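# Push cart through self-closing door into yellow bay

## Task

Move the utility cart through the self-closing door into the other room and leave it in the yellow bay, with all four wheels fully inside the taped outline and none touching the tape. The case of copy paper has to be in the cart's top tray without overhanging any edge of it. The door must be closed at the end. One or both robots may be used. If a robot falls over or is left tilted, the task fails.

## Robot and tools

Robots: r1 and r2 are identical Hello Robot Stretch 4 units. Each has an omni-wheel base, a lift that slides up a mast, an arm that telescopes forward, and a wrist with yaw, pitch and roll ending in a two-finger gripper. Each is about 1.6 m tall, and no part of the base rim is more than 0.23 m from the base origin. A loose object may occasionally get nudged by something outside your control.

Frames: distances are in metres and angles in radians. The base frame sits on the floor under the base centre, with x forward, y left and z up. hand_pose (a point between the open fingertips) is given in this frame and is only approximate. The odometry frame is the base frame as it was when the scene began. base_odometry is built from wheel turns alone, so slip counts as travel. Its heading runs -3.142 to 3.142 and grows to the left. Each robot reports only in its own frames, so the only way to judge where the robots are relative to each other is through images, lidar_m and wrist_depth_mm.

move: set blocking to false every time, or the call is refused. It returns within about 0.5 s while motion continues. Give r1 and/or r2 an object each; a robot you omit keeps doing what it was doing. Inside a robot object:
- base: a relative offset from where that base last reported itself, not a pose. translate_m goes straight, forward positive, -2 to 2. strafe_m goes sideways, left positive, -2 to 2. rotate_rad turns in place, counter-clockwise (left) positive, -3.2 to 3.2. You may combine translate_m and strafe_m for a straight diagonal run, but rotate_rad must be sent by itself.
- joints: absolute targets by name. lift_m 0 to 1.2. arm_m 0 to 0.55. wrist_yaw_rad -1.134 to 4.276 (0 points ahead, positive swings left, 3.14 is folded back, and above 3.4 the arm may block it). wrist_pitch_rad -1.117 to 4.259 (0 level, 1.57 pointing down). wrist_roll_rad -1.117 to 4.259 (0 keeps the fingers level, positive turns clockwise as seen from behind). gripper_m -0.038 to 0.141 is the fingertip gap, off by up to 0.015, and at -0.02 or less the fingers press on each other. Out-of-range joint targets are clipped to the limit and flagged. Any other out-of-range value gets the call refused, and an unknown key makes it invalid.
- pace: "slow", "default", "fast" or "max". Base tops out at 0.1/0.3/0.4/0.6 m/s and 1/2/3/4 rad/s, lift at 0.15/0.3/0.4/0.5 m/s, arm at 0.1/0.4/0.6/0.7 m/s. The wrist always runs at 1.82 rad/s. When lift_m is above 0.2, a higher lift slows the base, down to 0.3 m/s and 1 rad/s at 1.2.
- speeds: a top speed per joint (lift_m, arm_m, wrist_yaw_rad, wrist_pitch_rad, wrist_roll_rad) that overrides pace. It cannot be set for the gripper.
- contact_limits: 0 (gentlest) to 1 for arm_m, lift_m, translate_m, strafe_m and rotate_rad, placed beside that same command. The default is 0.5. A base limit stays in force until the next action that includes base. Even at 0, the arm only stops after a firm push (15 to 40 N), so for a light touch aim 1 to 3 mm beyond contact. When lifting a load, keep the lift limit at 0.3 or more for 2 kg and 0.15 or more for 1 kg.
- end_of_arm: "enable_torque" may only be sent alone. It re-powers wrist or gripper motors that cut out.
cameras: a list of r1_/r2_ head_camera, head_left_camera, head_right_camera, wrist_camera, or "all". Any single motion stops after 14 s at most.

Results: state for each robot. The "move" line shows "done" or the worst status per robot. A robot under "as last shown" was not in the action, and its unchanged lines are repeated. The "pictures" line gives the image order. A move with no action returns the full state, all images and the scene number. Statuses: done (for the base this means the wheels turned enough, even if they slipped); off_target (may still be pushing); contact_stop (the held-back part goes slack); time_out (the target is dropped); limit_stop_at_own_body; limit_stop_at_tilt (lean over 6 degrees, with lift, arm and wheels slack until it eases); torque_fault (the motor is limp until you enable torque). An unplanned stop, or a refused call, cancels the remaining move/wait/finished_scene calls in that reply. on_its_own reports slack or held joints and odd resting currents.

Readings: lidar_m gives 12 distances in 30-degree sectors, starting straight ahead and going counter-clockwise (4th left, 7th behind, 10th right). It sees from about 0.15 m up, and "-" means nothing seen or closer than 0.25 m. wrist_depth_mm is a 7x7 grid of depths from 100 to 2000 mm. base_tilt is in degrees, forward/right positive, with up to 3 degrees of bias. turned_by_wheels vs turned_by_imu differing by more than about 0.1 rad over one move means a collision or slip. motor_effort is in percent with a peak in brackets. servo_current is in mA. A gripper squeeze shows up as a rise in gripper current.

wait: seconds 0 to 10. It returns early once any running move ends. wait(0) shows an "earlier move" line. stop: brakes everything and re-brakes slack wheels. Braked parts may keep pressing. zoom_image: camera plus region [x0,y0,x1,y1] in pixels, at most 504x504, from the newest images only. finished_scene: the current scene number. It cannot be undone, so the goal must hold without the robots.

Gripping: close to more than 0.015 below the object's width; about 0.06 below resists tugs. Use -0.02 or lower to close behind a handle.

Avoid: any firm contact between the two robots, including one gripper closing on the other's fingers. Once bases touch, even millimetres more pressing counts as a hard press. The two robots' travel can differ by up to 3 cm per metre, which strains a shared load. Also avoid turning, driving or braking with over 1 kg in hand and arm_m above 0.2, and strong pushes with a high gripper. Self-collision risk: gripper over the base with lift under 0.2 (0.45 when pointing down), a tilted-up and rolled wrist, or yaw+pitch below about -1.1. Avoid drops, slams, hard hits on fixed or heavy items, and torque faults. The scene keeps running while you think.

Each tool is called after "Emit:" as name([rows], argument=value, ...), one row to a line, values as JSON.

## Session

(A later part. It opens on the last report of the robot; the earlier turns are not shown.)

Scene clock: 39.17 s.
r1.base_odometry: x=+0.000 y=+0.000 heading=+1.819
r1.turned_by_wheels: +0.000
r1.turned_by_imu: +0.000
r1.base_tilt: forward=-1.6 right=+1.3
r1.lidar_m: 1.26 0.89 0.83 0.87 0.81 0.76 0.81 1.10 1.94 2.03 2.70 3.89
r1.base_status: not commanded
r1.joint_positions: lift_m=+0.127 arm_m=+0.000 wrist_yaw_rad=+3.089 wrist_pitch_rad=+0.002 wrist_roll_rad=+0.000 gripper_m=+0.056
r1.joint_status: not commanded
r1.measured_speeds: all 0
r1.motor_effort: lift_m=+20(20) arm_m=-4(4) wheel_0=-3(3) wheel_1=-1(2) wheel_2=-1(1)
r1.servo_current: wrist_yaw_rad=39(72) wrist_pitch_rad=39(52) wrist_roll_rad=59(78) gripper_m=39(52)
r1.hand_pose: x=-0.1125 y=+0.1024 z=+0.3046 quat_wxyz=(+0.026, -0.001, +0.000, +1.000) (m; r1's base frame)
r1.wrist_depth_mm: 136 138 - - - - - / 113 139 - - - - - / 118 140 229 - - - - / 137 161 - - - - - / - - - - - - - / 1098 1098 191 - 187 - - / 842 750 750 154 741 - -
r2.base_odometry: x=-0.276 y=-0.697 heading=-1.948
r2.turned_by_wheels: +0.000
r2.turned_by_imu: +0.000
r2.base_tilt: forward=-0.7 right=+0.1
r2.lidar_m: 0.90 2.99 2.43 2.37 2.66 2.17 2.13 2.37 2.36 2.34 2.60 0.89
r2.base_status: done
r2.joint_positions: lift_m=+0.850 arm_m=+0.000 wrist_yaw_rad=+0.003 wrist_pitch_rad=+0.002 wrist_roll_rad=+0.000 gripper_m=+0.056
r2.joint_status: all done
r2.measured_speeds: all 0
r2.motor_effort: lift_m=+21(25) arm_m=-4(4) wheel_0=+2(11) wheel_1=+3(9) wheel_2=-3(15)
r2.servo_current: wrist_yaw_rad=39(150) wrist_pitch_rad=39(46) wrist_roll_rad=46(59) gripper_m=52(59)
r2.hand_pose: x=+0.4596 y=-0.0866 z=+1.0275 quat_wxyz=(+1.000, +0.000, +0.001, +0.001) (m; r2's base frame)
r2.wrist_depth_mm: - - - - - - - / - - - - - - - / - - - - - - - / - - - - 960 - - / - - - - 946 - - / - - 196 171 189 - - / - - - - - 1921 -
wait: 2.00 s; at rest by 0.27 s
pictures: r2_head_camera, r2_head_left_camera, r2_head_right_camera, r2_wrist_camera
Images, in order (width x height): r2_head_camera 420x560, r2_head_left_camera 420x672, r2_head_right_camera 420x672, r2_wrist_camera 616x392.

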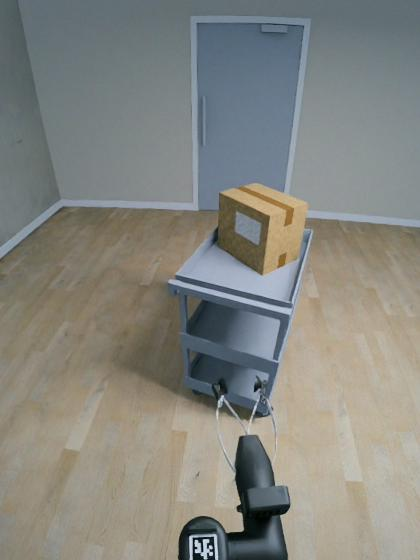

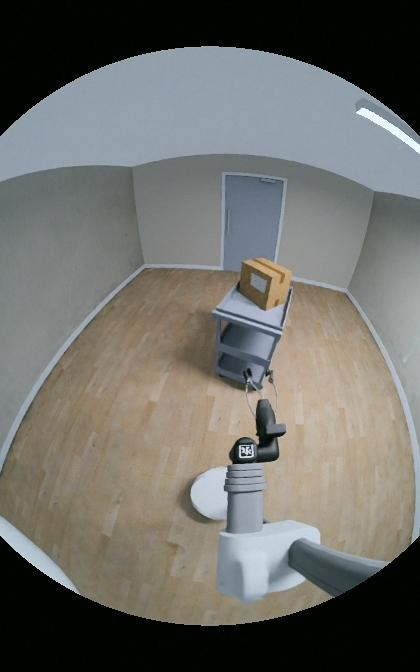

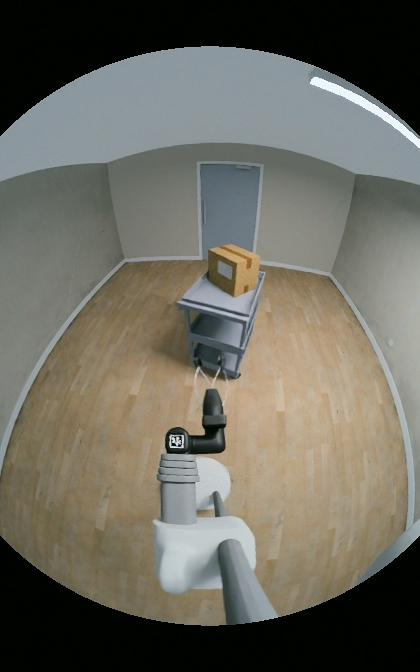

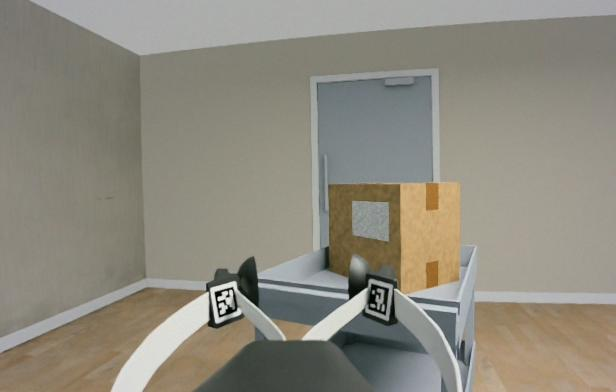

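Emit:
move(r1={"base":{"rotate_rad":-0.44},"joints":{"lift_m":0.4}}, r2={"base":{"rotate_rad":-0.15},"joints":{"lift_m":0.62,"wrist_pitch_rad":0.0}}, blocking=false)

Emit:
wait(seconds=2)

Emit:
move(r1={"base":{"translate_m":1.9}}, blocking=false)

Emit:
wait(seconds=9)

Emit:
wait(seconds=3)

Emit:
move(r1={"base":{"rotate_rad":1.57},"joints":{"wrist_yaw_rad":0}}, blocking=false)

Emit:
wait(seconds=3)

Emit:
wait(seconds=1.5, cameras=["r1_head_camera","r1_head_left_camera","r1_wrist_camera","r2_head_camera","r2_wrist_camera"])

Scene clock: 93.10 s.
move: r1 moving; r2 moving
r1.base_odometry: x=+0.000 y=+0.000 heading=+1.569
r1.turned_by_wheels: -0.250
r1.turned_by_imu: -0.251
r1.base_tilt: forward=-1.6 right=+1.3
r1.lidar_m: 2.00 1.00 0.84 0.83 0.93 0.77 0.77 0.91 1.58 1.95 2.21 3.77
r1.base_status: rotate_rad moving
r1.joint_positions: lift_m=+0.164 arm_m=+0.000 wrist_yaw_rad=+3.089 wrist_pitch_rad=+0.002 wrist_roll_rad=+0.000 gripper_m=+0.056
r1.joint_status: lift_m moving
r1.measured_speeds: translate_m=-0.001 strafe_m=+0.000 rotate_rad=-0.927 lift_m=+0.146 arm_m=+0.000 wrist_yaw_rad=+0.000 wrist_pitch_rad=+0.000 wrist_roll_rad=+0.000
r1.motor_effort: lift_m=+27(28) arm_m=-4(4) wheel_0=+5(10) wheel_1=+6(7) wheel_2=+6(8)
r1.servo_current: wrist_yaw_rad=46(52) wrist_pitch_rad=46(52) wrist_roll_rad=52(65) gripper_m=46(46)
r1.hand_pose: x=-0.1125 y=+0.1024 z=+0.3421 quat_wxyz=(+0.026, -0.001, +0.000, +1.000) (m; r1's base frame)
r1.wrist_depth_mm: 136 139 - - - - - / 113 139 - - - - - / 117 140 228 - - - - / 137 161 - - - - - / - - - - - - - / - - 190 - 187 - - / 917 820 820 143 768 - -
r2.base_odometry: x=-0.277 y=-0.697 heading=-2.095
r2.turned_by_wheels: -0.147
r2.turned_by_imu: -0.143
r2.base_tilt: forward=-0.7 right=+0.1
r2.lidar_m: 0.87 3.37 2.49 2.36 2.50 2.23 2.12 2.25 2.43 2.34 2.43 3.39
r2.base_status: rotate_rad moving
r2.joint_positions: lift_m=+0.812 arm_m=+0.000 wrist_yaw_rad=+0.003 wrist_pitch_rad=+0.002 wrist_roll_rad=+0.000 gripper_m=+0.056
r2.joint_status: lift_m moving; wrist_pitch_rad moving
r2.measured_speeds: translate_m=-0.001 strafe_m=-0.001 rotate_rad=-0.124 lift_m=-0.146 arm_m=+0.000 wrist_yaw_rad=+0.000 wrist_pitch_rad=+0.000 wrist_roll_rad=+0.000
r2.motor_effort: lift_m=+13(22) arm_m=-4(4) wheel_0=+0(10) wheel_1=+4(9) wheel_2=+5(10)
r2.servo_current: wrist_yaw_rad=46(52) wrist_pitch_rad=46(52) wrist_roll_rad=46(52) gripper_m=52(52)
r2.hand_pose: x=+0.4595 y=-0.0867 z=+0.9901 quat_wxyz=(+1.000, +0.000, +0.001, +0.001) (m; r2's base frame)
r2.wrist_depth_mm: - - - - - - - / - - - - - - - / - - - - - - - / - - - 1008 - - - / - - - 991 1060 - - / - - 195 171 189 - - / - - - - - - -
pictures: none

Scene clock: 94.63 s.
earlier move: r1 moving; r2 done
r1.base_odometry: x=+0.000 y=+0.000 heading=+1.380
r1.turned_by_wheels: -0.190
r1.turned_by_imu: -0.191
r1.base_tilt: forward=-1.6 right=+1.2
r1.lidar_m: 2.82 1.14 0.86 0.84 0.90 0.81 0.77 0.83 1.19 1.91 2.05 2.90
r1.base_status: done
r1.joint_positions: lift_m=+0.399 arm_m=+0.000 wrist_yaw_rad=+3.089 wrist_pitch_rad=+0.002 wrist_roll_rad=+0.000 gripper_m=+0.056
r1.joint_status: lift_m moving
r1.measured_speeds: all 0
r1.motor_effort: lift_m=+24(28) arm_m=-4(4) wheel_0=+1(10) wheel_1=+2(7) wheel_2=+1(8)
r1.servo_current: wrist_yaw_rad=52(72) wrist_pitch_rad=52(52) wrist_roll_rad=59(65) gripper_m=39(46)
r1.hand_pose: x=-0.1125 y=+0.1024 z=+0.5771 quat_wxyz=(+0.026, -0.001, +0.000, +1.000) (m; r1's base frame)
r1.wrist_depth_mm: 136 138 - - - - - / 113 139 - - - - - / 117 139 227 - - - - / 137 162 - - - - - / - - - - - - - / - - 191 - 187 - - / - 140 - 137 - - -
r2.base_odometry: x=-0.277 y=-0.697 heading=-2.098
r2.turned_by_wheels: -0.002
r2.turned_by_imu: -0.002
r2.base_tilt: forward=-0.7 right=+0.1
r2.lidar_m: 0.89 3.36 2.49 2.35 2.50 2.23 2.13 2.24 2.43 2.35 2.46 3.39
r2.base_status: done
r2.joint_positions: lift_m=+0.620 arm_m=+0.000 wrist_yaw_rad=+0.003 wrist_pitch_rad=+0.002 wrist_roll_rad=+0.000 gripper_m=+0.056
r2.joint_status: all done
r2.measured_speeds: all 0
r2.motor_effort: lift_m=+14(22) arm_m=-4(4) wheel_0=+2(10) wheel_1=+5(9) wheel_2=+4(10)
r2.servo_current: wrist_yaw_rad=46(59) wrist_pitch_rad=39(98) wrist_roll_rad=46(59) gripper_m=46(52)
r2.hand_pose: x=+0.4595 y=-0.0867 z=+0.7981 quat_wxyz=(+1.000, +0.000, +0.001, +0.001) (m; r2's base frame)
r2.wrist_depth_mm: - - - - - - - / - - - - - - - / - - - 991 - - - / - - - - - - - / - - - - - - - / - - 193 - 189 - - / 1756 1708 - - - 1808 1661
wait: 1.53 of 2 s (r2 has come to rest)
pictures: none

Scene clock: 95.13 s.
earlier move: r1 done
move: r1 moving
r1.base_odometry: x=+0.006 y=+0.031 heading=+1.380
r1.turned_by_wheels: +0.000
r1.turned_by_imu: +0.000
r1.base_tilt: forward=-1.6 right=+1.3
r1.lidar_m: 2.84 1.16 0.87 0.83 0.90 0.83 0.80 0.85 1.27 1.93 2.03 2.93
r1.base_status: translate_m moving
r1.joint_positions: lift_m=+0.399 arm_m=+0.000 wrist_yaw_rad=+3.089 wrist_pitch_rad=+0.002 wrist_roll_rad=+0.000 gripper_m=+0.056
r1.joint_status: all done
r1.measured_speeds: translate_m=+0.122 strafe_m=+0.000 rotate_rad=+0.000 lift_m=+0.000 arm_m=+0.000 wrist_yaw_rad=+0.000 wrist_pitch_rad=+0.000 wrist_roll_rad=+0.000
r1.motor_effort: lift_m=+25(25) arm_m=-4(4) wheel_0=+5(10) wheel_1=+6(9) wheel_2=-8(8)
r1.servo_current: wrist_yaw_rad=59(65) wrist_pitch_rad=39(52) wrist_roll_rad=59(59) gripper_m=39(46)
r1.hand_pose: x=-0.1125 y=+0.1024 z=+0.5771 quat_wxyz=(+0.026, -0.001, +0.000, +1.000) (m; r1's base frame)
r1.wrist_depth_mm: 136 138 - - - - - / 113 139 - - - - - / 117 140 223 - - - - / 137 160 - - - - - / - - - - - - - / - - 190 - 187 - - / - 141 - 136 - - -
r2: as last shown
r2.turned_by_wheels: +0.000
r2.turned_by_imu: +0.000
r2.lidar_m: 0.88 3.41 2.49 2.39 2.48 2.23 2.16 2.24 2.44 2.33 2.47 3.37
r2.motor_effort: lift_m=+14(14) arm_m=-4(4) wheel_0=+3(3) wheel_1=+5(5) wheel_2=+4(4)
r2.servo_current: wrist_yaw_rad=52(52) wrist_pitch_rad=33(46) wrist_roll_rad=39(65) gripper_m=52(52)
r2.wrist_depth_mm: - - - - - - - / - - - - - - - / - - - 991 - - - / - - - - - - - / - - - - - - - / - - 193 - 189 - - / 1808 1708 - - - 1756 1661
pictures: none

Scene clock: 102.47 s.
earlier move: r1 done
r1.base_odometry: x=+0.360 y=+1.865 heading=+1.380
r1.turned_by_wheels: +0.000
r1.turned_by_imu: +0.001
r1.base_tilt: forward=-1.6 right=+1.2
r1.lidar_m: 2.02 1.04 0.76 0.83 0.88 1.11 2.65 2.75 2.11 2.02 2.15 2.10
r1.base_status: done
r1.joint_positions: lift_m=+0.400 arm_m=+0.000 wrist_yaw_rad=+3.089 wrist_pitch_rad=+0.002 wrist_roll_rad=+0.000 gripper_m=+0.056
r1.joint_status: all done
r1.measured_speeds: all 0
r1.motor_effort: lift_m=+25(25) arm_m=-4(4) wheel_0=+2(10) wheel_1=+1(9) wheel_2=+0(9)
r1.servo_current: wrist_yaw_rad=52(65) wrist_pitch_rad=39(52) wrist_roll_rad=52(78) gripper_m=39(52)
r1.hand_pose: x=-0.1125 y=+0.1024 z=+0.5771 quat_wxyz=(+0.026, -0.001, +0.000, +1.000) (m; r1's base frame)
r1.wrist_depth_mm: 136 139 - - - - - / 113 139 - - - - 976 / 118 140 271 - - - - / 137 162 - - - - - / - - - - - - - / - - 194 - 187 - 991 / 1464 1308 1336 154 1430 1229 976
r2.base_odometry: x=-0.277 y=-0.697 heading=-2.098
r2.turned_by_wheels: +0.000
r2.turned_by_imu: +0.001
r2.base_tilt: forward=-0.7 right=+0.0
r2.lidar_m: 0.90 3.40 2.52 2.37 2.49 2.25 2.15 2.26 2.46 2.34 2.46 3.35
r2.base_status: not commanded
r2.joint_positions: lift_m=+0.620 arm_m=+0.000 wrist_yaw_rad=+0.003 wrist_pitch_rad=+0.002 wrist_roll_rad=+0.000 gripper_m=+0.056
r2.joint_status: not commanded
r2.measured_speeds: all 0
r2.motor_effort: lift_m=+14(14) arm_m=-4(4) wheel_0=+2(3) wheel_1=+5(5) wheel_2=+4(5)
r2.servo_current: wrist_yaw_rad=46(65) wrist_pitch_rad=39(46) wrist_roll_rad=46(65) gripper_m=59(59)
r2.hand_pose: x=+0.4595 y=-0.0867 z=+0.7981 quat_wxyz=(+1.000, +0.000, +0.001, +0.001) (m; r2's base frame)
r2.wrist_depth_mm: - - - - - - - / - - - - - - - / - - - 960 - - - / - - - - - - - / - - - - - - - / - - 193 - 189 - - / 1808 1708 - - - 1708 1708
wait: 7.33 of 9 s (r1 has come to rest)
pictures: none

Scene clock: 105.47 s.
r1.base_odometry: x=+0.360 y=+1.865 heading=+1.380
r1.turned_by_wheels: +0.000
r1.turned_by_imu: +0.000
r1.base_tilt: forward=-1.6 right=+1.3
r1.lidar_m: 2.01 1.02 0.77 0.83 0.90 1.13 2.68 2.79 2.12 2.03 2.15 2.10
r1.base_status: done
r1.joint_positions: lift_m=+0.400 arm_m=+0.000 wrist_yaw_rad=+3.089 wrist_pitch_rad=+0.002 wrist_roll_rad=+0.000 gripper_m=+0.056
r1.joint_status: all done
r1.measured_speeds: all 0
r1.motor_effort: lift_m=+25(25) arm_m=-4(4) wheel_0=+2(10) wheel_1=+1(9) wheel_2=+0(9)
r1.servo_current: wrist_yaw_rad=46(65) wrist_pitch_rad=46(52) wrist_roll_rad=52(78) gripper_m=39(52)
r1.hand_pose: x=-0.1125 y=+0.1024 z=+0.5771 quat_wxyz=(+0.026, -0.001, +0.000, +1.000) (m; r1's base frame)
r1.wrist_depth_mm: 136 139 - - - - - / 113 139 - - - - 991 / 118 139 274 - - - - / 137 162 - - - - - / - - - - - - - / - - 194 - 187 - 1008 / 1499 1308 1308 153 1366 1229 991
r2.base_odometry: x=-0.277 y=-0.697 heading=-2.098
r2.turned_by_wheels: +0.000
r2.turned_by_imu: +0.000
r2.base_tilt: forward=-0.7 right=+0.0
r2.lidar_m: 0.88 3.39 2.52 2.35 2.49 2.19 2.14 2.26 2.43 2.35 2.46 3.40
r2.base_status: not commanded
r2.joint_positions: lift_m=+0.620 arm_m=+0.000 wrist_yaw_rad=+0.003 wrist_pitch_rad=+0.002 wrist_roll_rad=+0.000 gripper_m=+0.056
r2.joint_status: not commanded
r2.measured_speeds: all 0
r2.motor_effort: lift_m=+14(14) arm_m=-4(4) wheel_0=+3(3) wheel_1=+5(5) wheel_2=+4(5)
r2.servo_current: wrist_yaw_rad=33(65) wrist_pitch_rad=46(46) wrist_roll_rad=39(65) gripper_m=46(59)
r2.hand_pose: x=+0.4595 y=-0.0867 z=+0.7981 quat_wxyz=(+1.000, +0.000, +0.001, +0.001) (m; r2's base frame)
r2.wrist_depth_mm: - - - - - - - / - - - - - - - / - - - 976 - - - / - - - - - - - / - - - - - - - / - - 193 - 189 - - / 1808 1708 - - - 1661 1708
wait: 3.00 s; at rest by 0.27 s
pictures: none

Scene clock: 105.97 s.
move: r1 moving
r1.base_odometry: x=+0.360 y=+1.866 heading=+1.632
r1.turned_by_wheels: +0.252
r1.turned_by_imu: +0.252
r1.base_tilt: forward=-1.6 right=+1.3
r1.lidar_m: 1.42 0.85 0.77 0.81 1.01 1.65 2.66 2.34 2.05 2.04 2.35 2.03
r1.base_status: rotate_rad moving
r1.joint_positions: lift_m=+0.400 arm_m=+0.000 wrist_yaw_rad=+2.503 wrist_pitch_rad=+0.002 wrist_roll_rad=+0.000 gripper_m=+0.056
r1.joint_status: wrist_yaw_rad moving
r1.measured_speeds: translate_m=+0.000 strafe_m=-0.001 rotate_rad=+0.973 lift_m=+0.000 arm_m=+0.000 wrist_yaw_rad=-1.820 wrist_pitch_rad=+0.000 wrist_roll_rad=+0.000
r1.motor_effort: lift_m=+25(25) arm_m=-4(4) wheel_0=-8(8) wheel_1=-8(8) wheel_2=-7(7)
r1.servo_current: wrist_yaw_rad=117(117) wrist_pitch_rad=39(46) wrist_roll_rad=46(59) gripper_m=39(46)
r1.hand_pose: x=-0.0084 y=+0.2422 z=+0.5771 quat_wxyz=(+0.314, -0.001, +0.000, +0.949) (m; r1's base frame)
r1.wrist_depth_mm: - - - - 1098 - - / - - - - - 1098 - / - - - - - 1060 - / - - - - - 1042 - / - - - - - 1098 - / - - 194 - 187 - - / 1499 1308 1308 153 - - -
r2: as last shown
r2.lidar_m: 0.85 3.37 2.49 2.38 2.48 2.23 2.14 2.24 2.41 2.34 2.45 3.38
r2.motor_effort: lift_m=+14(14) arm_m=-4(4) wheel_0=+2(3) wheel_1=+5(5) wheel_2=+4(5)
r2.servo_current: wrist_yaw_rad=46(52) wrist_pitch_rad=39(46) wrist_roll_rad=39(52) gripper_m=46(52)
r2.wrist_depth_mm: - - - - - - - / - - - - - - - / - - - 976 - - - / - - - - - - - / - - - - - - - / - - 193 - 189 - - / 1808 1708 - - - 1756 1661
pictures: none

Scene clock: 107.80 s.
earlier move: r1 done
r1.base_odometry: x=+0.360 y=+1.866 heading=+2.949
r1.turned_by_wheels: +1.318
r1.turned_by_imu: +1.325
r1.base_tilt: forward=-1.6 right=+1.2
r1.lidar_m: 0.83 0.85 1.14 2.66 2.77 2.08 2.00 2.17 2.11 2.03 1.04 0.77
r1.base_status: done
r1.joint_positions: lift_m=+0.400 arm_m=+0.000 wrist_yaw_rad=+0.003 wrist_pitch_rad=+0.002 wrist_roll_rad=+0.000 gripper_m=+0.056
r1.joint_status: all done
r1.measured_speeds: all 0
r1.motor_effort: lift_m=+25(25) arm_m=-4(4) wheel_0=-3(10) wheel_1=-2(9) wheel_2=-1(8)
r1.servo_current: wrist_yaw_rad=39(124) wrist_pitch_rad=39(52) wrist_roll_rad=46(65) gripper_m=39(46)
r1.hand_pose: x=+0.4596 y=-0.0866 z=+0.5771 quat_wxyz=(+1.000, +0.000, +0.001, +0.001) (m; r1's base frame)
r1.wrist_depth_mm: - - - - 591 - - / - - - - 603 - - / - - - - 569 - - / - - - - - - - / - - - - - - - / - - 190 - 187 - - / - 141 - 137 - - -
r2.base_odometry: x=-0.277 y=-0.697 heading=-2.098
r2.turned_by_wheels: +0.000
r2.turned_by_imu: +0.000
r2.base_tilt: forward=-0.7 right=+0.1
r2.lidar_m: 0.87 3.39 2.50 2.39 2.50 2.24 2.15 2.23 2.44 2.33 2.45 3.36
r2.base_status: not commanded
r2.joint_positions: lift_m=+0.620 arm_m=+0.000 wrist_yaw_rad=+0.003 wrist_pitch_rad=+0.002 wrist_roll_rad=+0.000 gripper_m=+0.056
r2.joint_status: not commanded
r2.measured_speeds: all 0
r2.motor_effort: lift_m=+14(14) arm_m=-4(4) wheel_0=+3(3) wheel_1=+5(5) wheel_2=+4(5)
r2.servo_current: wrist_yaw_rad=39(65) wrist_pitch_rad=46(46) wrist_roll_rad=46(65) gripper_m=52(52)
r2.hand_pose: x=+0.4595 y=-0.0867 z=+0.7981 quat_wxyz=(+1.000, +0.000, +0.001, +0.001) (m; r2's base frame)
r2.wrist_depth_mm: - - - - - - - / - - - - - - - / - - - 991 - - - / - - - - - - - / - - - - - - - / - - 193 - 189 - - / 1808 1661 - - - 1708 1661
wait: 1.83 of 3 s (r1 has come to rest)
pictures: none

Scene clock: 109.30 s.
r1.base_odometry: x=+0.360 y=+1.866 heading=+2.949
r1.turned_by_wheels: +0.000
r1.turned_by_imu: +0.000
r1.base_tilt: forward=-1.6 right=+1.2
r1.lidar_m: 0.81 0.87 1.09 2.65 2.76 2.10 2.00 2.16 2.11 2.04 1.04 0.77
r1.base_status: done
r1.joint_positions: lift_m=+0.400 arm_m=+0.000 wrist_yaw_rad=+0.003 wrist_pitch_rad=+0.002 wrist_roll_rad=+0.000 gripper_m=+0.056
r1.joint_status: all done
r1.measured_speeds: all 0
r1.motor_effort: lift_m=+25(25) arm_m=-4(4) wheel_0=-3(10) wheel_1=-3(9) wheel_2=-1(8)
r1.servo_current: wrist_yaw_rad=65(124) wrist_pitch_rad=39(52) wrist_roll_rad=39(65) gripper_m=46(46)
r1.hand_pose: x=+0.4596 y=-0.0866 z=+0.5771 quat_wxyz=(+1.000, +0.000, +0.001, +0.001) (m; r1's base frame)
r1.wrist_depth_mm: - - - - 591 - - / - - - - 597 - - / - - - - 574 - - / - - - - - - - / - - - - - - - / - - 191 - 187 - - / - 140 - 137 - - -
r2.base_odometry: x=-0.277 y=-0.697 heading=-2.098
r2.turned_by_wheels: +0.000
r2.turned_by_imu: +0.000
r2.base_tilt: forward=-0.7 right=+0.1
r2.lidar_m: 0.87 3.41 2.46 2.39 2.49 2.25 2.14 2.24 2.44 2.36 2.47 3.40
r2.base_status: not commanded
r2.joint_positions: lift_m=+0.620 arm_m=+0.000 wrist_yaw_rad=+0.003 wrist_pitch_rad=+0.002 wrist_roll_rad=+0.000 gripper_m=+0.056
r2.joint_status: not commanded
r2.measured_speeds: all 0
r2.motor_effort: lift_m=+14(14) arm_m=-4(4) wheel_0=+2(3) wheel_1=+5(5) wheel_2=+4(5)
r2.servo_current: wrist_yaw_rad=39(65) wrist_pitch_rad=39(46) wrist_roll_rad=39(65) gripper_m=46(52)
r2.hand_pose: x=+0.4595 y=-0.0867 z=+0.7981 quat_wxyz=(+1.000, +0.000, +0.001, +0.001) (m; r2's base frame)
r2.wrist_depth_mm: - - - - - - - / - - - - - - - / - - - 991 - - - / - - - - - - - / - - - - - - - / - - 193 - 189 - - / 1808 1661 - - - 1756 1708
wait: 1.50 s; at rest by 0.27 s
pictures: r1_head_camera, r1_head_left_camera, r1_wrist_camera, r2_head_camera, r2_wrist_camera
Images, in order (width x height): r1_head_camera 420x560, r1_head_left_camera 420x672, r1_wrist_camera 616x392, r2_head_camera 420x560, r2_wrist_camera 616x392.

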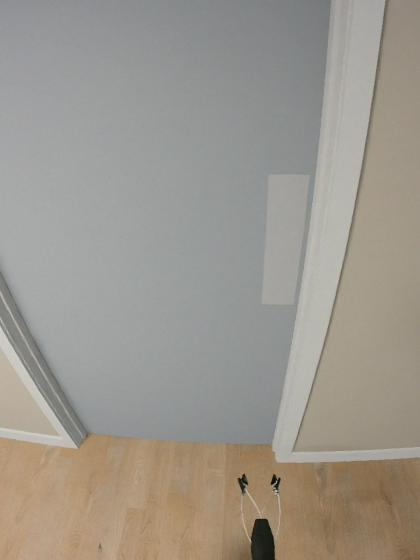

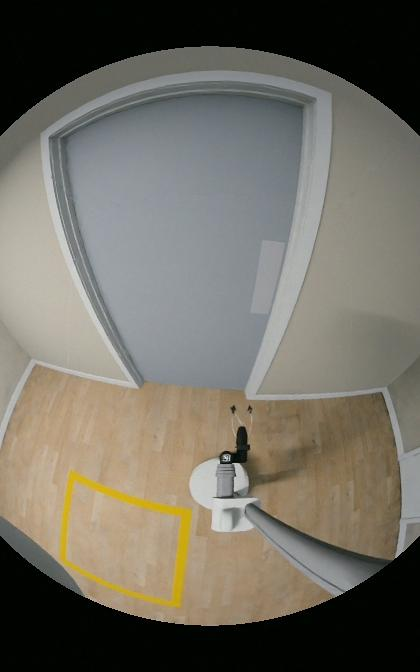

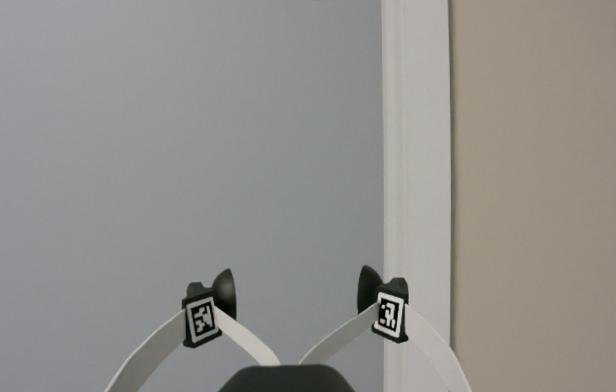

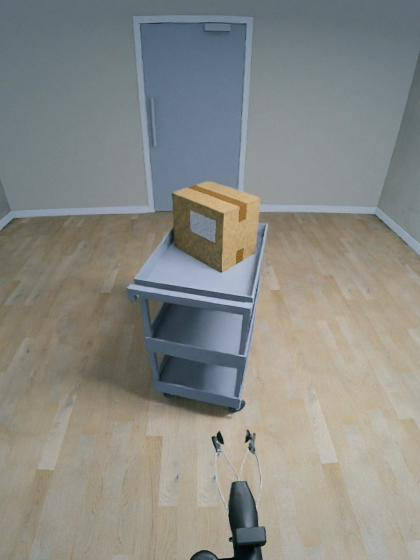

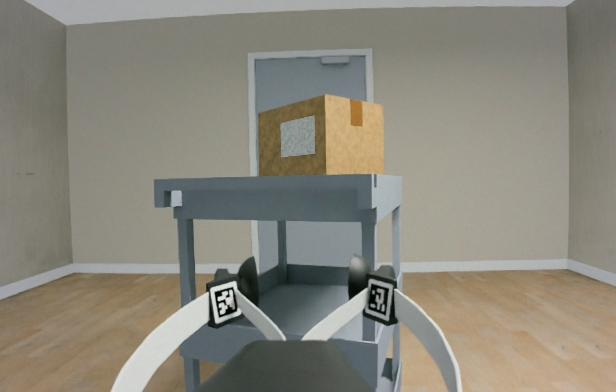

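Emit:
zoom_image(camera="r2_wrist_camera", region=[140, 150, 430, 280])

Emit:
zoom_image(camera="r2_head_camera", region=[110, 200, 290, 330])

Scaled by 1.738.

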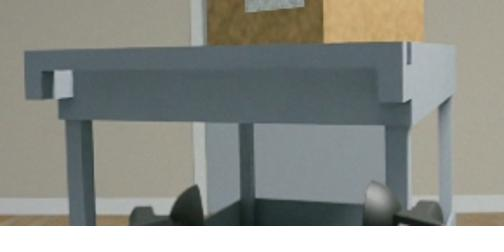

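Scaled by 2.800 from the camera's 420x560 image, which has a finer 1200x1600 frame.

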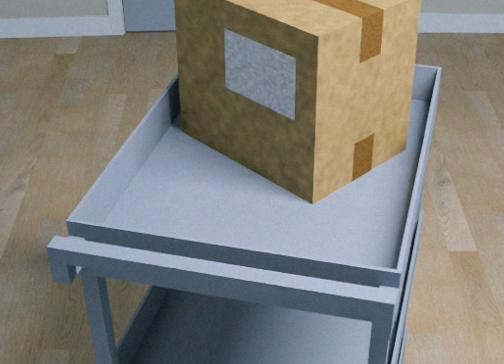

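Emit:
move(r2={"base":{"rotate_rad":-0.13},"joints":{"lift_m":0.66,"gripper_m":0.08}}, r1={"base":{"strafe_m":0.2},"joints":{"gripper_m":-0.01,"arm_m":0.0}}, blocking=false)

Emit:
wait(seconds=2)

Emit:
move(r2={"base":{"strafe_m":0.1}}, blocking=false)

Emit:
wait(seconds=2)

Emit:
wait(seconds=1, cameras=["r1_head_left_camera","r1_wrist_camera","r2_head_camera","r2_wrist_camera"])

Scene clock: 145.43 s.
move: r1 moving; r2 moving
r1.base_odometry: x=+0.353 y=+1.830 heading=+2.949
r1.turned_by_wheels: +0.000
r1.turned_by_imu: +0.000
r1.base_tilt: forward=-1.6 right=+1.2
r1.lidar_m: 0.82 0.90 1.13 2.62 2.75 2.09 2.03 2.16 2.15 2.07 1.04 0.79
r1.base_status: strafe_m moving
r1.joint_positions: lift_m=+0.400 arm_m=+0.000 wrist_yaw_rad=+0.003 wrist_pitch_rad=+0.002 wrist_roll_rad=+0.000 gripper_m=+0.037
r1.joint_status: gripper_m moving; the others done
r1.measured_speeds: translate_m=-0.001 strafe_m=+0.140 rotate_rad=+0.003 lift_m=+0.000 arm_m=+0.000 wrist_yaw_rad=+0.000 wrist_pitch_rad=+0.000 wrist_roll_rad=+0.000
r1.motor_effort: lift_m=+25(25) arm_m=-4(4) wheel_0=-12(12) wheel_1=+5(9) wheel_2=+1(1)
r1.servo_current: wrist_yaw_rad=72(72) wrist_pitch_rad=46(46) wrist_roll_rad=46(72) gripper_m=104(111)
r1.hand_pose: x=+0.4596 y=-0.0866 z=+0.5771 quat_wxyz=(+1.000, +0.000, +0.001, +0.001) (m; r1's base frame)
r1.wrist_depth_mm: - - - - 535 - - / - - - - 530 - - / - - - - 539 - - / - - - - 544 - - / - - - - 549 - - / - - 189 - 190 - - / - 142 - 138 182 - -
r2.base_odometry: x=-0.277 y=-0.697 heading=-2.226
r2.turned_by_wheels: -0.129
r2.turned_by_imu: -0.125
r2.base_tilt: forward=-0.6 right=+0.1
r2.lidar_m: 0.89 0.98 2.59 2.38 2.40 2.33 2.15 2.17 2.55 2.35 2.39 2.97
r2.base_status: rotate_rad moving
r2.joint_positions: lift_m=+0.652 arm_m=+0.000 wrist_yaw_rad=+0.002 wrist_pitch_rad=+0.002 wrist_roll_rad=+0.000 gripper_m=+0.073
r2.joint_status: lift_m moving; gripper_m moving
r2.measured_speeds: translate_m=+0.000 strafe_m=+0.000 rotate_rad=-0.044 lift_m=+0.073 arm_m=+0.000 wrist_yaw_rad=+0.000 wrist_pitch_rad=+0.000 wrist_roll_rad=+0.000
r2.motor_effort: lift_m=+24(26) arm_m=-4(4) wheel_0=+5(10) wheel_1=+3(9) wheel_2=+6(10)
r2.servo_current: wrist_yaw_rad=46(59) wrist_pitch_rad=39(46) wrist_roll_rad=59(59) gripper_m=72(91)
r2.hand_pose: x=+0.4595 y=-0.0867 z=+0.8298 quat_wxyz=(+1.000, +0.000, +0.001, +0.001) (m; r2's base frame)
r2.wrist_depth_mm: - - - - - - - / - - - - - - - / - - 1098 1060 - - - / - - 1098 1025 - - - / - - - - - - - / - - 190 723 190 - - / 1863 1618 - - 1863 1708 1756
pictures: none

Scene clock: 145.97 s.
earlier move: r1 moving; r2 done
r1.base_odometry: x=+0.333 y=+1.725 heading=+2.949
r1.turned_by_wheels: +0.000
r1.turned_by_imu: +0.001
r1.base_tilt: forward=-1.6 right=+1.3
r1.lidar_m: 0.83 0.88 1.14 2.50 2.66 2.07 2.00 2.15 2.26 2.20 1.04 0.83
r1.base_status: strafe_m moving
r1.joint_positions: lift_m=+0.400 arm_m=+0.000 wrist_yaw_rad=+0.003 wrist_pitch_rad=+0.002 wrist_roll_rad=+0.000 gripper_m=-0.006
r1.joint_status: gripper_m moving; the others done
r1.measured_speeds: translate_m=-0.001 strafe_m=+0.187 rotate_rad=+0.002 lift_m=+0.000 arm_m=+0.000 wrist_yaw_rad=+0.000 wrist_pitch_rad=+0.000 wrist_roll_rad=+0.000
r1.motor_effort: lift_m=+25(25) arm_m=-4(4) wheel_0=-2(12) wheel_1=+2(10) wheel_2=-1(1)
r1.servo_current: wrist_yaw_rad=52(72) wrist_pitch_rad=39(46) wrist_roll_rad=65(72) gripper_m=65(130)
r1.hand_pose: x=+0.4595 y=-0.0867 z=+0.5771 quat_wxyz=(+1.000, +0.000, +0.001, +0.001) (m; r1's base frame)
r1.wrist_depth_mm: - - - - - 574 - / - - - - - 574 - / - - - - - 585 - / - - - - - 580 - / - - - - - 585 - / - - 184 201 172 580 - / - 131 164 149 135 530 -
r2.base_odometry: x=-0.277 y=-0.697 heading=-2.226
r2.turned_by_wheels: +0.000
r2.turned_by_imu: +0.000
r2.base_tilt: forward=-0.6 right=+0.1
r2.lidar_m: 0.88 0.98 2.62 2.37 2.41 2.34 2.15 2.20 2.54 2.33 2.37 3.03
r2.base_status: done
r2.joint_positions: lift_m=+0.660 arm_m=+0.000 wrist_yaw_rad=+0.002 wrist_pitch_rad=+0.002 wrist_roll_rad=+0.000 gripper_m=+0.080
r2.joint_status: all done
r2.measured_speeds: all 0
r2.motor_effort: lift_m=+21(26) arm_m=-4(4) wheel_0=+4(10) wheel_1=+4(9) wheel_2=+5(10)
r2.servo_current: wrist_yaw_rad=46(65) wrist_pitch_rad=33(52) wrist_roll_rad=52(59) gripper_m=52(91)
r2.hand_pose: x=+0.4595 y=-0.0867 z=+0.8375 quat_wxyz=(+1.000, +0.000, +0.001, +0.001) (m; r2's base frame)
r2.wrist_depth_mm: - - - - - - - / - - - - - - - / - - 1078 1078 - - - / - - 1098 1025 - - - / - - - - - - - / - - 190 723 191 - - / 1863 158 - - 1863 1756 1756
wait: 0.53 of 2 s (r2 has come to rest)
pictures: none

Scene clock: 146.47 s.
earlier move: r1 moving
move: r2 moving
r1.base_odometry: x=+0.322 y=+1.672 heading=+2.949
r1.turned_by_wheels: +0.000
r1.turned_by_imu: +0.000
r1.base_tilt: forward=-1.6 right=+1.3
r1.lidar_m: 0.84 0.89 1.17 2.46 2.59 2.06 2.01 2.15 2.33 2.25 1.06 0.86
r1.base_status: strafe_m moving
r1.joint_positions: lift_m=+0.400 arm_m=+0.000 wrist_yaw_rad=+0.003 wrist_pitch_rad=+0.002 wrist_roll_rad=+0.000 gripper_m=-0.009
r1.joint_status: all done
r1.measured_speeds: translate_m=+0.000 strafe_m=+0.043 rotate_rad=+0.001 lift_m=+0.000 arm_m=+0.000 wrist_yaw_rad=+0.000 wrist_pitch_rad=+0.000 wrist_roll_rad=+0.000
r1.motor_effort: lift_m=+25(25) arm_m=-4(4) wheel_0=-2(4) wheel_1=-3(3) wheel_2=+0(1)
r1.servo_current: wrist_yaw_rad=52(65) wrist_pitch_rad=39(46) wrist_roll_rad=39(59) gripper_m=46(72)
r1.hand_pose: x=+0.4595 y=-0.0867 z=+0.5771 quat_wxyz=(+1.000, +0.000, +0.001, +0.001) (m; r1's base frame)
r1.wrist_depth_mm: - - - - - 603 - / - - - - - 609 535 / - - - - - 609 535 / - - - - - - 539 / - - - - - 615 535 / - - 183 195 - 609 539 / - - 163 135 142 609 -
r2.base_odometry: x=-0.248 y=-0.719 heading=-2.226
r2.turned_by_wheels: +0.000
r2.turned_by_imu: +0.000
r2.base_tilt: forward=-0.7 right=+0.1
r2.lidar_m: 0.89 0.98 2.58 2.33 2.38 2.34 2.14 2.18 2.59 2.36 2.42 3.07
r2.base_status: strafe_m moving
r2.joint_positions: lift_m=+0.660 arm_m=+0.000 wrist_yaw_rad=+0.002 wrist_pitch_rad=+0.002 wrist_roll_rad=+0.000 gripper_m=+0.080
r2.joint_status: not commanded
r2.measured_speeds: translate_m=-0.001 strafe_m=+0.140 rotate_rad=+0.007 lift_m=+0.000 arm_m=+0.000 wrist_yaw_rad=+0.000 wrist_pitch_rad=+0.000 wrist_roll_rad=+0.000
r2.motor_effort: lift_m=+21(21) arm_m=-4(4) wheel_0=-6(9) wheel_1=+11(12) wheel_2=+0(5)
r2.servo_current: wrist_yaw_rad=46(52) wrist_pitch_rad=39(39) wrist_roll_rad=52(52) gripper_m=52(52)
r2.hand_pose: x=+0.4595 y=-0.0867 z=+0.8375 quat_wxyz=(+1.000, +0.000, +0.001, +0.001) (m; r2's base frame)
r2.wrist_depth_mm: - - - - - - - / - - - - - - - / - - - 1008 - - - / - - 1098 976 - - - / - - - - - - - / - - 190 1008 192 - - / 1863 1708 - - 1808 1808 1756
pictures: none

Scene clock: 146.90 s.
earlier move: r1 done; r2 moving
r1.base_odometry: x=+0.322 y=+1.669 heading=+2.949
r1.turned_by_wheels: +0.000
r1.turned_by_imu: +0.000
r1.base_tilt: forward=-1.6 right=+1.2
r1.lidar_m: 0.82 0.88 1.12 2.44 2.59 2.07 2.01 2.16 2.33 2.25 1.06 0.84
r1.base_status: done
r1.joint_positions: lift_m=+0.400 arm_m=+0.000 wrist_yaw_rad=+0.003 wrist_pitch_rad=+0.002 wrist_roll_rad=+0.000 gripper_m=-0.009
r1.joint_status: all done
r1.measured_speeds: all 0
r1.motor_effort: lift_m=+25(25) arm_m=-4(4) wheel_0=+0(4) wheel_1=-1(3) wheel_2=+0(1)
r1.servo_current: wrist_yaw_rad=65(65) wrist_pitch_rad=39(46) wrist_roll_rad=26(65) gripper_m=52(72)
r1.hand_pose: x=+0.4595 y=-0.0867 z=+0.5771 quat_wxyz=(+1.000, +0.000, +0.001, +0.001) (m; r1's base frame)
r1.wrist_depth_mm: - - - - - - 525 / - - - - - - 535 / - - - - - - 535 / - - - - - - 535 / - - - - - - 535 / - - 184 195 - - 535 / - - 163 135 142 - 539
r2.base_odometry: x=-0.204 y=-0.753 heading=-2.226
r2.turned_by_wheels: +0.000
r2.turned_by_imu: +0.000
r2.base_tilt: forward=-0.7 right=+0.1
r2.lidar_m: 0.88 1.00 2.51 2.30 2.32 2.35 2.16 2.19 2.62 2.40 2.49 3.13
r2.base_status: strafe_m moving
r2.joint_positions: lift_m=+0.660 arm_m=+0.000 wrist_yaw_rad=+0.002 wrist_pitch_rad=+0.002 wrist_roll_rad=+0.000 gripper_m=+0.080
r2.joint_status: not commanded
r2.measured_speeds: translate_m=-0.001 strafe_m=+0.073 rotate_rad=+0.005 lift_m=+0.000 arm_m=+0.000 wrist_yaw_rad=+0.000 wrist_pitch_rad=+0.000 wrist_roll_rad=+0.000
r2.motor_effort: lift_m=+21(21) arm_m=-4(4) wheel_0=-2(9) wheel_1=+2(12) wheel_2=-1(5)
r2.servo_current: wrist_yaw_rad=52(52) wrist_pitch_rad=39(46) wrist_roll_rad=39(59) gripper_m=52(52)
r2.hand_pose: x=+0.4595 y=-0.0867 z=+0.8375 quat_wxyz=(+1.000, +0.000, +0.001, +0.001) (m; r2's base frame)
r2.wrist_depth_mm: - - - - - - - / - - - - - - - / - - - 1008 - - - / - - - 1008 - - - / - - - - - - - / - - 190 - 186 - - / 1921 1661 - - 1863 1863 1756
wait: 0.43 of 2 s (r1 has come to rest)
pictures: none

Scene clock: 147.43 s.
earlier move: r2 done
r1.base_odometry: x=+0.322 y=+1.669 heading=+2.949
r1.turned_by_wheels: +0.000
r1.turned_by_imu: +0.000
r1.base_tilt: forward=-1.6 right=+1.3
r1.lidar_m: 0.83 0.89 1.14 2.46 2.59 2.09 2.00 2.15 2.35 2.24 1.05 0.86
r1.base_status: done
r1.joint_positions: lift_m=+0.400 arm_m=+0.000 wrist_yaw_rad=+0.003 wrist_pitch_rad=+0.002 wrist_roll_rad=+0.000 gripper_m=-0.009
r1.joint_status: all done
r1.measured_speeds: all 0
r1.motor_effort: lift_m=+25(25) arm_m=-4(4) wheel_0=+0(4) wheel_1=-1(3) wheel_2=+0(1)
r1.servo_current: wrist_yaw_rad=39(65) wrist_pitch_rad=39(46) wrist_roll_rad=33(65) gripper_m=52(72)
r1.hand_pose: x=+0.4595 y=-0.0867 z=+0.5771 quat_wxyz=(+1.000, +0.000, +0.001, +0.001) (m; r1's base frame)
r1.wrist_depth_mm: - - - - - - 530 / - - - - - - 530 / - - - - - - 530 / - - - - - - 539 / - - - - - - 539 / - - 184 195 - - 535 / - - 162 135 142 - 539
r2.base_odometry: x=-0.197 y=-0.758 heading=-2.227
r2.turned_by_wheels: +0.000
r2.turned_by_imu: +0.000
r2.base_tilt: forward=-0.7 right=+0.1
r2.lidar_m: 0.88 0.98 2.50 2.29 2.32 2.32 2.16 2.18 2.66 2.44 2.48 3.12
r2.base_status: done
r2.joint_positions: lift_m=+0.660 arm_m=+0.000 wrist_yaw_rad=+0.002 wrist_pitch_rad=+0.002 wrist_roll_rad=+0.000 gripper_m=+0.080
r2.joint_status: not commanded
r2.measured_speeds: all 0
r2.motor_effort: lift_m=+21(21) arm_m=-4(4) wheel_0=-1(9) wheel_1=+2(12) wheel_2=+0(5)
r2.servo_current: wrist_yaw_rad=52(59) wrist_pitch_rad=39(46) wrist_roll_rad=52(59) gripper_m=52(59)
r2.hand_pose: x=+0.4595 y=-0.0867 z=+0.8375 quat_wxyz=(+1.000, +0.000, +0.001, +0.001) (m; r2's base frame)
r2.wrist_depth_mm: - - - - - - - / - - - - - - - / - - - 1008 - - - / - - - 1025 - - - / - - - - - - - / - - 188 - 186 - - / 1863 1661 - - 1863 1863 1808
wait: 0.53 of 1 s (r2 has come to rest)
pictures: r1_head_left_camera, r1_wrist_camera, r2_head_camera, r2_wrist_camera
Images, in order (width x height): r1_head_left_camera 420x672, r1_wrist_camera 616x392, r2_head_camera 420x560, r2_wrist_camera 616x392.

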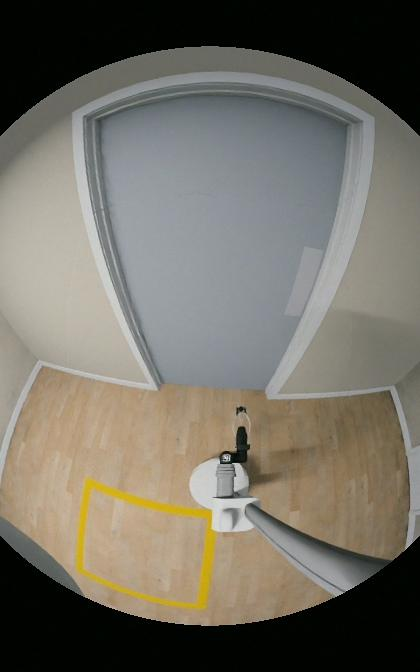

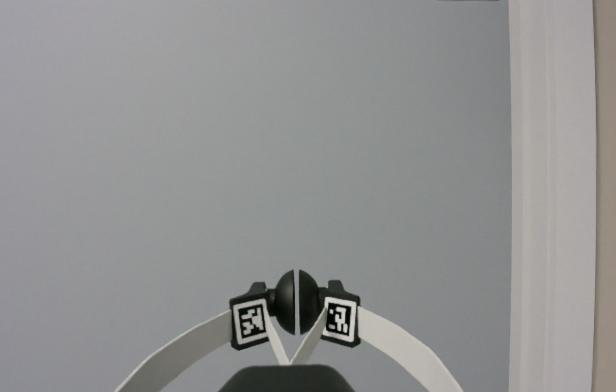

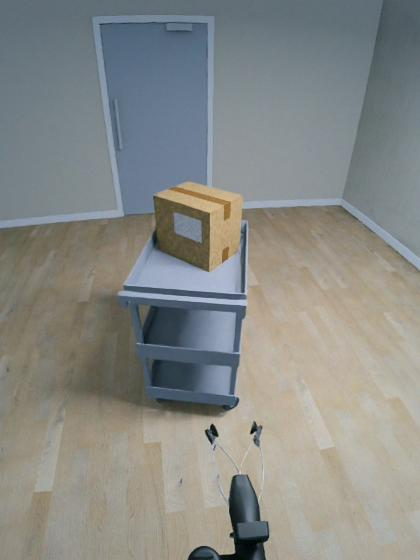

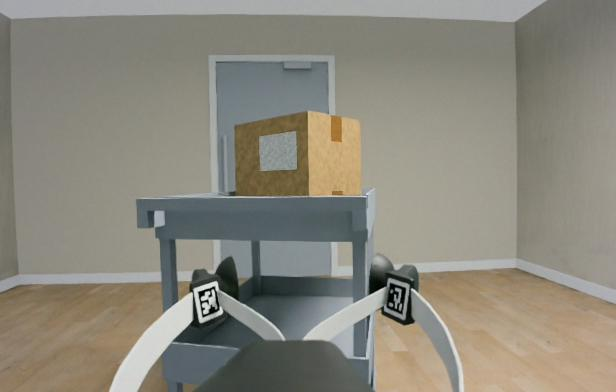

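Emit:
move(r2={"base":{"strafe_m":0.07,"translate_m":0.32},"joints":{"lift_m":0.7,"wrist_roll_rad":1.57,"gripper_m":0.1}}, blocking=false)

Emit:
wait(seconds=4)

Emit:
wait(seconds=1, cameras=["r2_head_camera","r2_wrist_camera","r2_head_left_camera"])

Emit:
zoom_image(camera="r2_head_camera", region=[110, 220, 330, 480])

Scene clock: 167.60 s.
move: r2 moving
r1: as last shown
r1.lidar_m: 0.84 0.88 1.16 2.44 2.59 2.08 2.02 2.15 2.32 2.24 1.07 0.84
r1.motor_effort: lift_m=+25(25) arm_m=-4(4) wheel_0=+0(1) wheel_1=-1(1) wheel_2=+0(0)
r1.servo_current: wrist_yaw_rad=39(52) wrist_pitch_rad=39(46) wrist_roll_rad=46(59) gripper_m=52(52)
r1.wrist_depth_mm: - - - - - - 530 / - - - - - - 535 / - - - - - - 530 / - - - - - - 535 / - - - - - - 535 / - - 183 194 - - 535 / - - 162 135 142 - 535
r2.base_odometry: x=-0.211 y=-0.787 heading=-2.226
r2.turned_by_wheels: +0.000
r2.turned_by_imu: +0.001
r2.base_tilt: forward=-0.7 right=+0.1
r2.lidar_m: 0.85 0.96 2.50 2.29 2.33 2.36 2.18 2.20 2.64 2.45 2.48 3.13
r2.base_status: translate_m moving; strafe_m moving
r2.joint_positions: lift_m=+0.692 arm_m=+0.000 wrist_yaw_rad=+0.002 wrist_pitch_rad=+0.002 wrist_roll_rad=+0.589 gripper_m=+0.095
r2.joint_status: lift_m moving; wrist_roll_rad moving; gripper_m moving
r2.measured_speeds: translate_m=+0.122 strafe_m=+0.026 rotate_rad=+0.001 lift_m=+0.073 arm_m=+0.000 wrist_yaw_rad=+0.000 wrist_pitch_rad=+0.000 wrist_roll_rad=+1.820
r2.motor_effort: lift_m=+22(26) arm_m=-4(4) wheel_0=+7(7) wheel_1=+10(11) wheel_2=-11(13)
r2.servo_current: wrist_yaw_rad=46(52) wrist_pitch_rad=39(46) wrist_roll_rad=46(98) gripper_m=46(85)
r2.hand_pose: x=+0.4595 y=-0.0867 z=+0.8698 quat_wxyz=(+0.957, +0.290, +0.001, +0.001) (m; r2's base frame)
r2.wrist_depth_mm: - - - - - - - / - - - - - - - / - - - 1060 - - - / - - 1118 960 - - - / - - - 723 - - 1708 / - - 191 1366 187 1618 1366 / - - - - - 1308 1160
pictures: none

Scene clock: 169.67 s.
earlier move: r2 done
r1.base_odometry: x=+0.322 y=+1.669 heading=+2.949
r1.turned_by_wheels: +0.000
r1.turned_by_imu: +0.000
r1.base_tilt: forward=-1.6 right=+1.3
r1.lidar_m: 0.83 0.88 1.15 2.45 2.58 2.06 2.02 2.15 2.31 2.25 1.05 0.86
r1.base_status: not commanded
r1.joint_positions: lift_m=+0.400 arm_m=+0.000 wrist_yaw_rad=+0.003 wrist_pitch_rad=+0.002 wrist_roll_rad=+0.000 gripper_m=-0.009
r1.joint_status: not commanded
r1.measured_speeds: all 0
r1.motor_effort: lift_m=+25(25) arm_m=-4(4) wheel_0=+0(1) wheel_1=-1(2) wheel_2=+0(0)
r1.servo_current: wrist_yaw_rad=59(72) wrist_pitch_rad=46(52) wrist_roll_rad=20(65) gripper_m=52(52)
r1.hand_pose: x=+0.4595 y=-0.0867 z=+0.5771 quat_wxyz=(+1.000, +0.000, +0.001, +0.001) (m; r1's base frame)
r1.wrist_depth_mm: - - - - - - 530 / - - - - - - 539 / - - - - - - 535 / - - - - - - 539 / - - - - - - 535 / - - 184 195 - - 535 / - - 163 135 142 - 544
r2.base_odometry: x=-0.337 y=-1.054 heading=-2.226
r2.turned_by_wheels: +0.000
r2.turned_by_imu: +0.001
r2.base_tilt: forward=-0.7 right=+0.1
r2.lidar_m: 0.58 0.65 2.48 2.25 2.27 2.73 2.49 2.50 2.68 2.47 2.53 0.58
r2.base_status: done
r2.joint_positions: lift_m=+0.700 arm_m=+0.000 wrist_yaw_rad=+0.002 wrist_pitch_rad=+0.002 wrist_roll_rad=+1.568 gripper_m=+0.100
r2.joint_status: all done
r2.measured_speeds: all 0
r2.motor_effort: lift_m=+21(26) arm_m=-4(4) wheel_0=+4(9) wheel_1=+3(11) wheel_2=-3(14)
r2.servo_current: wrist_yaw_rad=46(65) wrist_pitch_rad=39(46) wrist_roll_rad=46(98) gripper_m=52(85)
r2.hand_pose: x=+0.4595 y=-0.0867 z=+0.8775 quat_wxyz=(+0.708, +0.706, +0.001, +0.000) (m; r2's base frame)
r2.wrist_depth_mm: - - - - - 1708 1205 / - - - - - 1499 1160 / - - 788 699 404 - - / - - 654 627 415 - - / - - 732 691 418 - - / - - 193 427 193 - - / - - - - - 1921 -
wait: 2.07 of 4 s (r2 has come to rest)
pictures: none

Scene clock: 170.67 s.
r1.base_odometry: x=+0.322 y=+1.669 heading=+2.949
r1.turned_by_wheels: +0.000
r1.turned_by_imu: +0.000
r1.base_tilt: forward=-1.6 right=+1.3
r1.lidar_m: 0.84 0.90 1.13 2.45 2.59 2.07 2.01 2.14 2.32 2.24 1.06 0.84
r1.base_status: not commanded
r1.joint_positions: lift_m=+0.400 arm_m=+0.000 wrist_yaw_rad=+0.003 wrist_pitch_rad=+0.002 wrist_roll_rad=+0.000 gripper_m=-0.009
r1.joint_status: not commanded
r1.measured_speeds: all 0
r1.motor_effort: lift_m=+25(25) arm_m=-4(4) wheel_0=+0(1) wheel_1=-1(2) wheel_2=+0(0)
r1.servo_current: wrist_yaw_rad=72(72) wrist_pitch_rad=39(52) wrist_roll_rad=46(65) gripper_m=52(52)
r1.hand_pose: x=+0.4595 y=-0.0867 z=+0.5771 quat_wxyz=(+1.000, +0.000, +0.001, +0.001) (m; r1's base frame)
r1.wrist_depth_mm: - - - - - - 530 / - - - - - - 535 / - - - - - - 539 / - - - - - - 535 / - - - - - - 535 / - - 184 195 - - 535 / - - 163 135 142 - 544
r2.base_odometry: x=-0.337 y=-1.054 heading=-2.226
r2.turned_by_wheels: +0.000
r2.turned_by_imu: +0.000
r2.base_tilt: forward=-0.7 right=+0.0
r2.lidar_m: 0.59 0.64 2.46 2.25 2.29 2.71 2.47 2.52 2.66 2.47 2.50 0.56
r2.base_status: done
r2.joint_positions: lift_m=+0.700 arm_m=+0.000 wrist_yaw_rad=+0.002 wrist_pitch_rad=+0.002 wrist_roll_rad=+1.568 gripper_m=+0.100
r2.joint_status: all done
r2.measured_speeds: all 0
r2.motor_effort: lift_m=+21(26) arm_m=-4(4) wheel_0=+4(9) wheel_1=+3(11) wheel_2=-4(14)
r2.servo_current: wrist_yaw_rad=46(65) wrist_pitch_rad=39(46) wrist_roll_rad=46(98) gripper_m=46(85)
r2.hand_pose: x=+0.4595 y=-0.0867 z=+0.8775 quat_wxyz=(+0.708, +0.706, +0.001, +0.000) (m; r2's base frame)
r2.wrist_depth_mm: - - - - - 1756 1205 / - - - - - 1499 1138 / - - 788 691 402 946 - / - - 647 634 415 - - / - - 732 691 424 - - / - - 193 433 193 - - / - - - - - 1983 -
wait: 1.00 s; at rest by 0.27 s
pictures: r2_head_camera, r2_head_left_camera, r2_wrist_camera
Images, in order (width x height): r2_head_camera 420x560, r2_head_left_camera 420x672, r2_wrist_camera 616x392.

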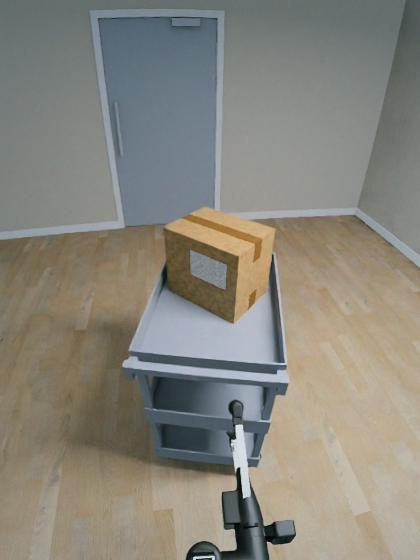

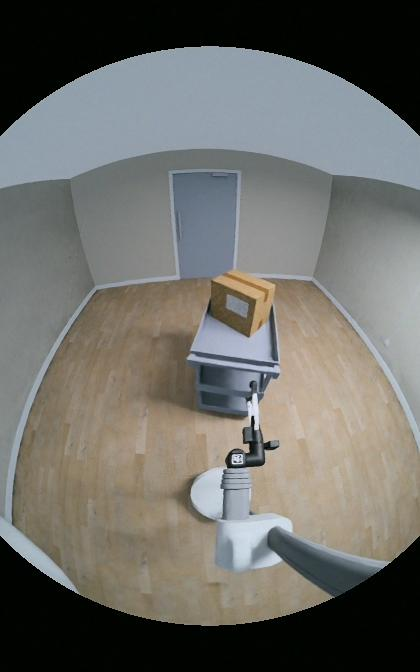

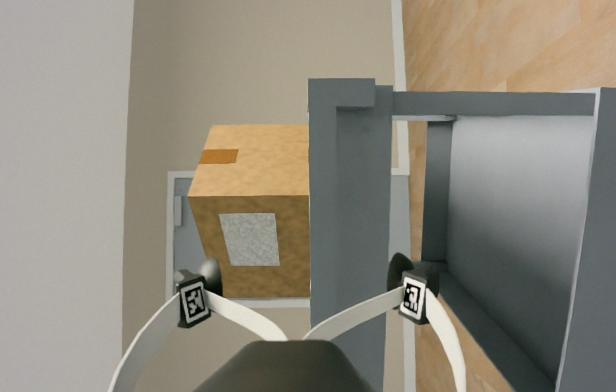

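Scaled by 1.938 from the camera's 420x560 image, which has a finer 1200x1600 frame.

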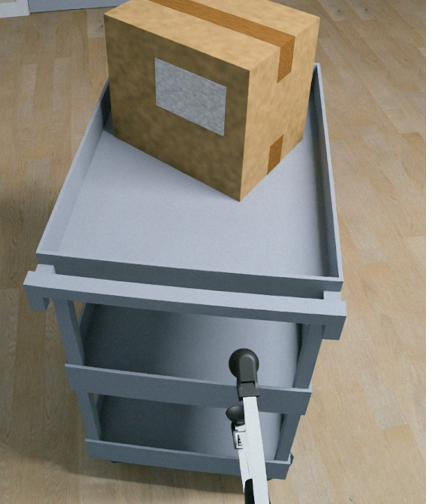

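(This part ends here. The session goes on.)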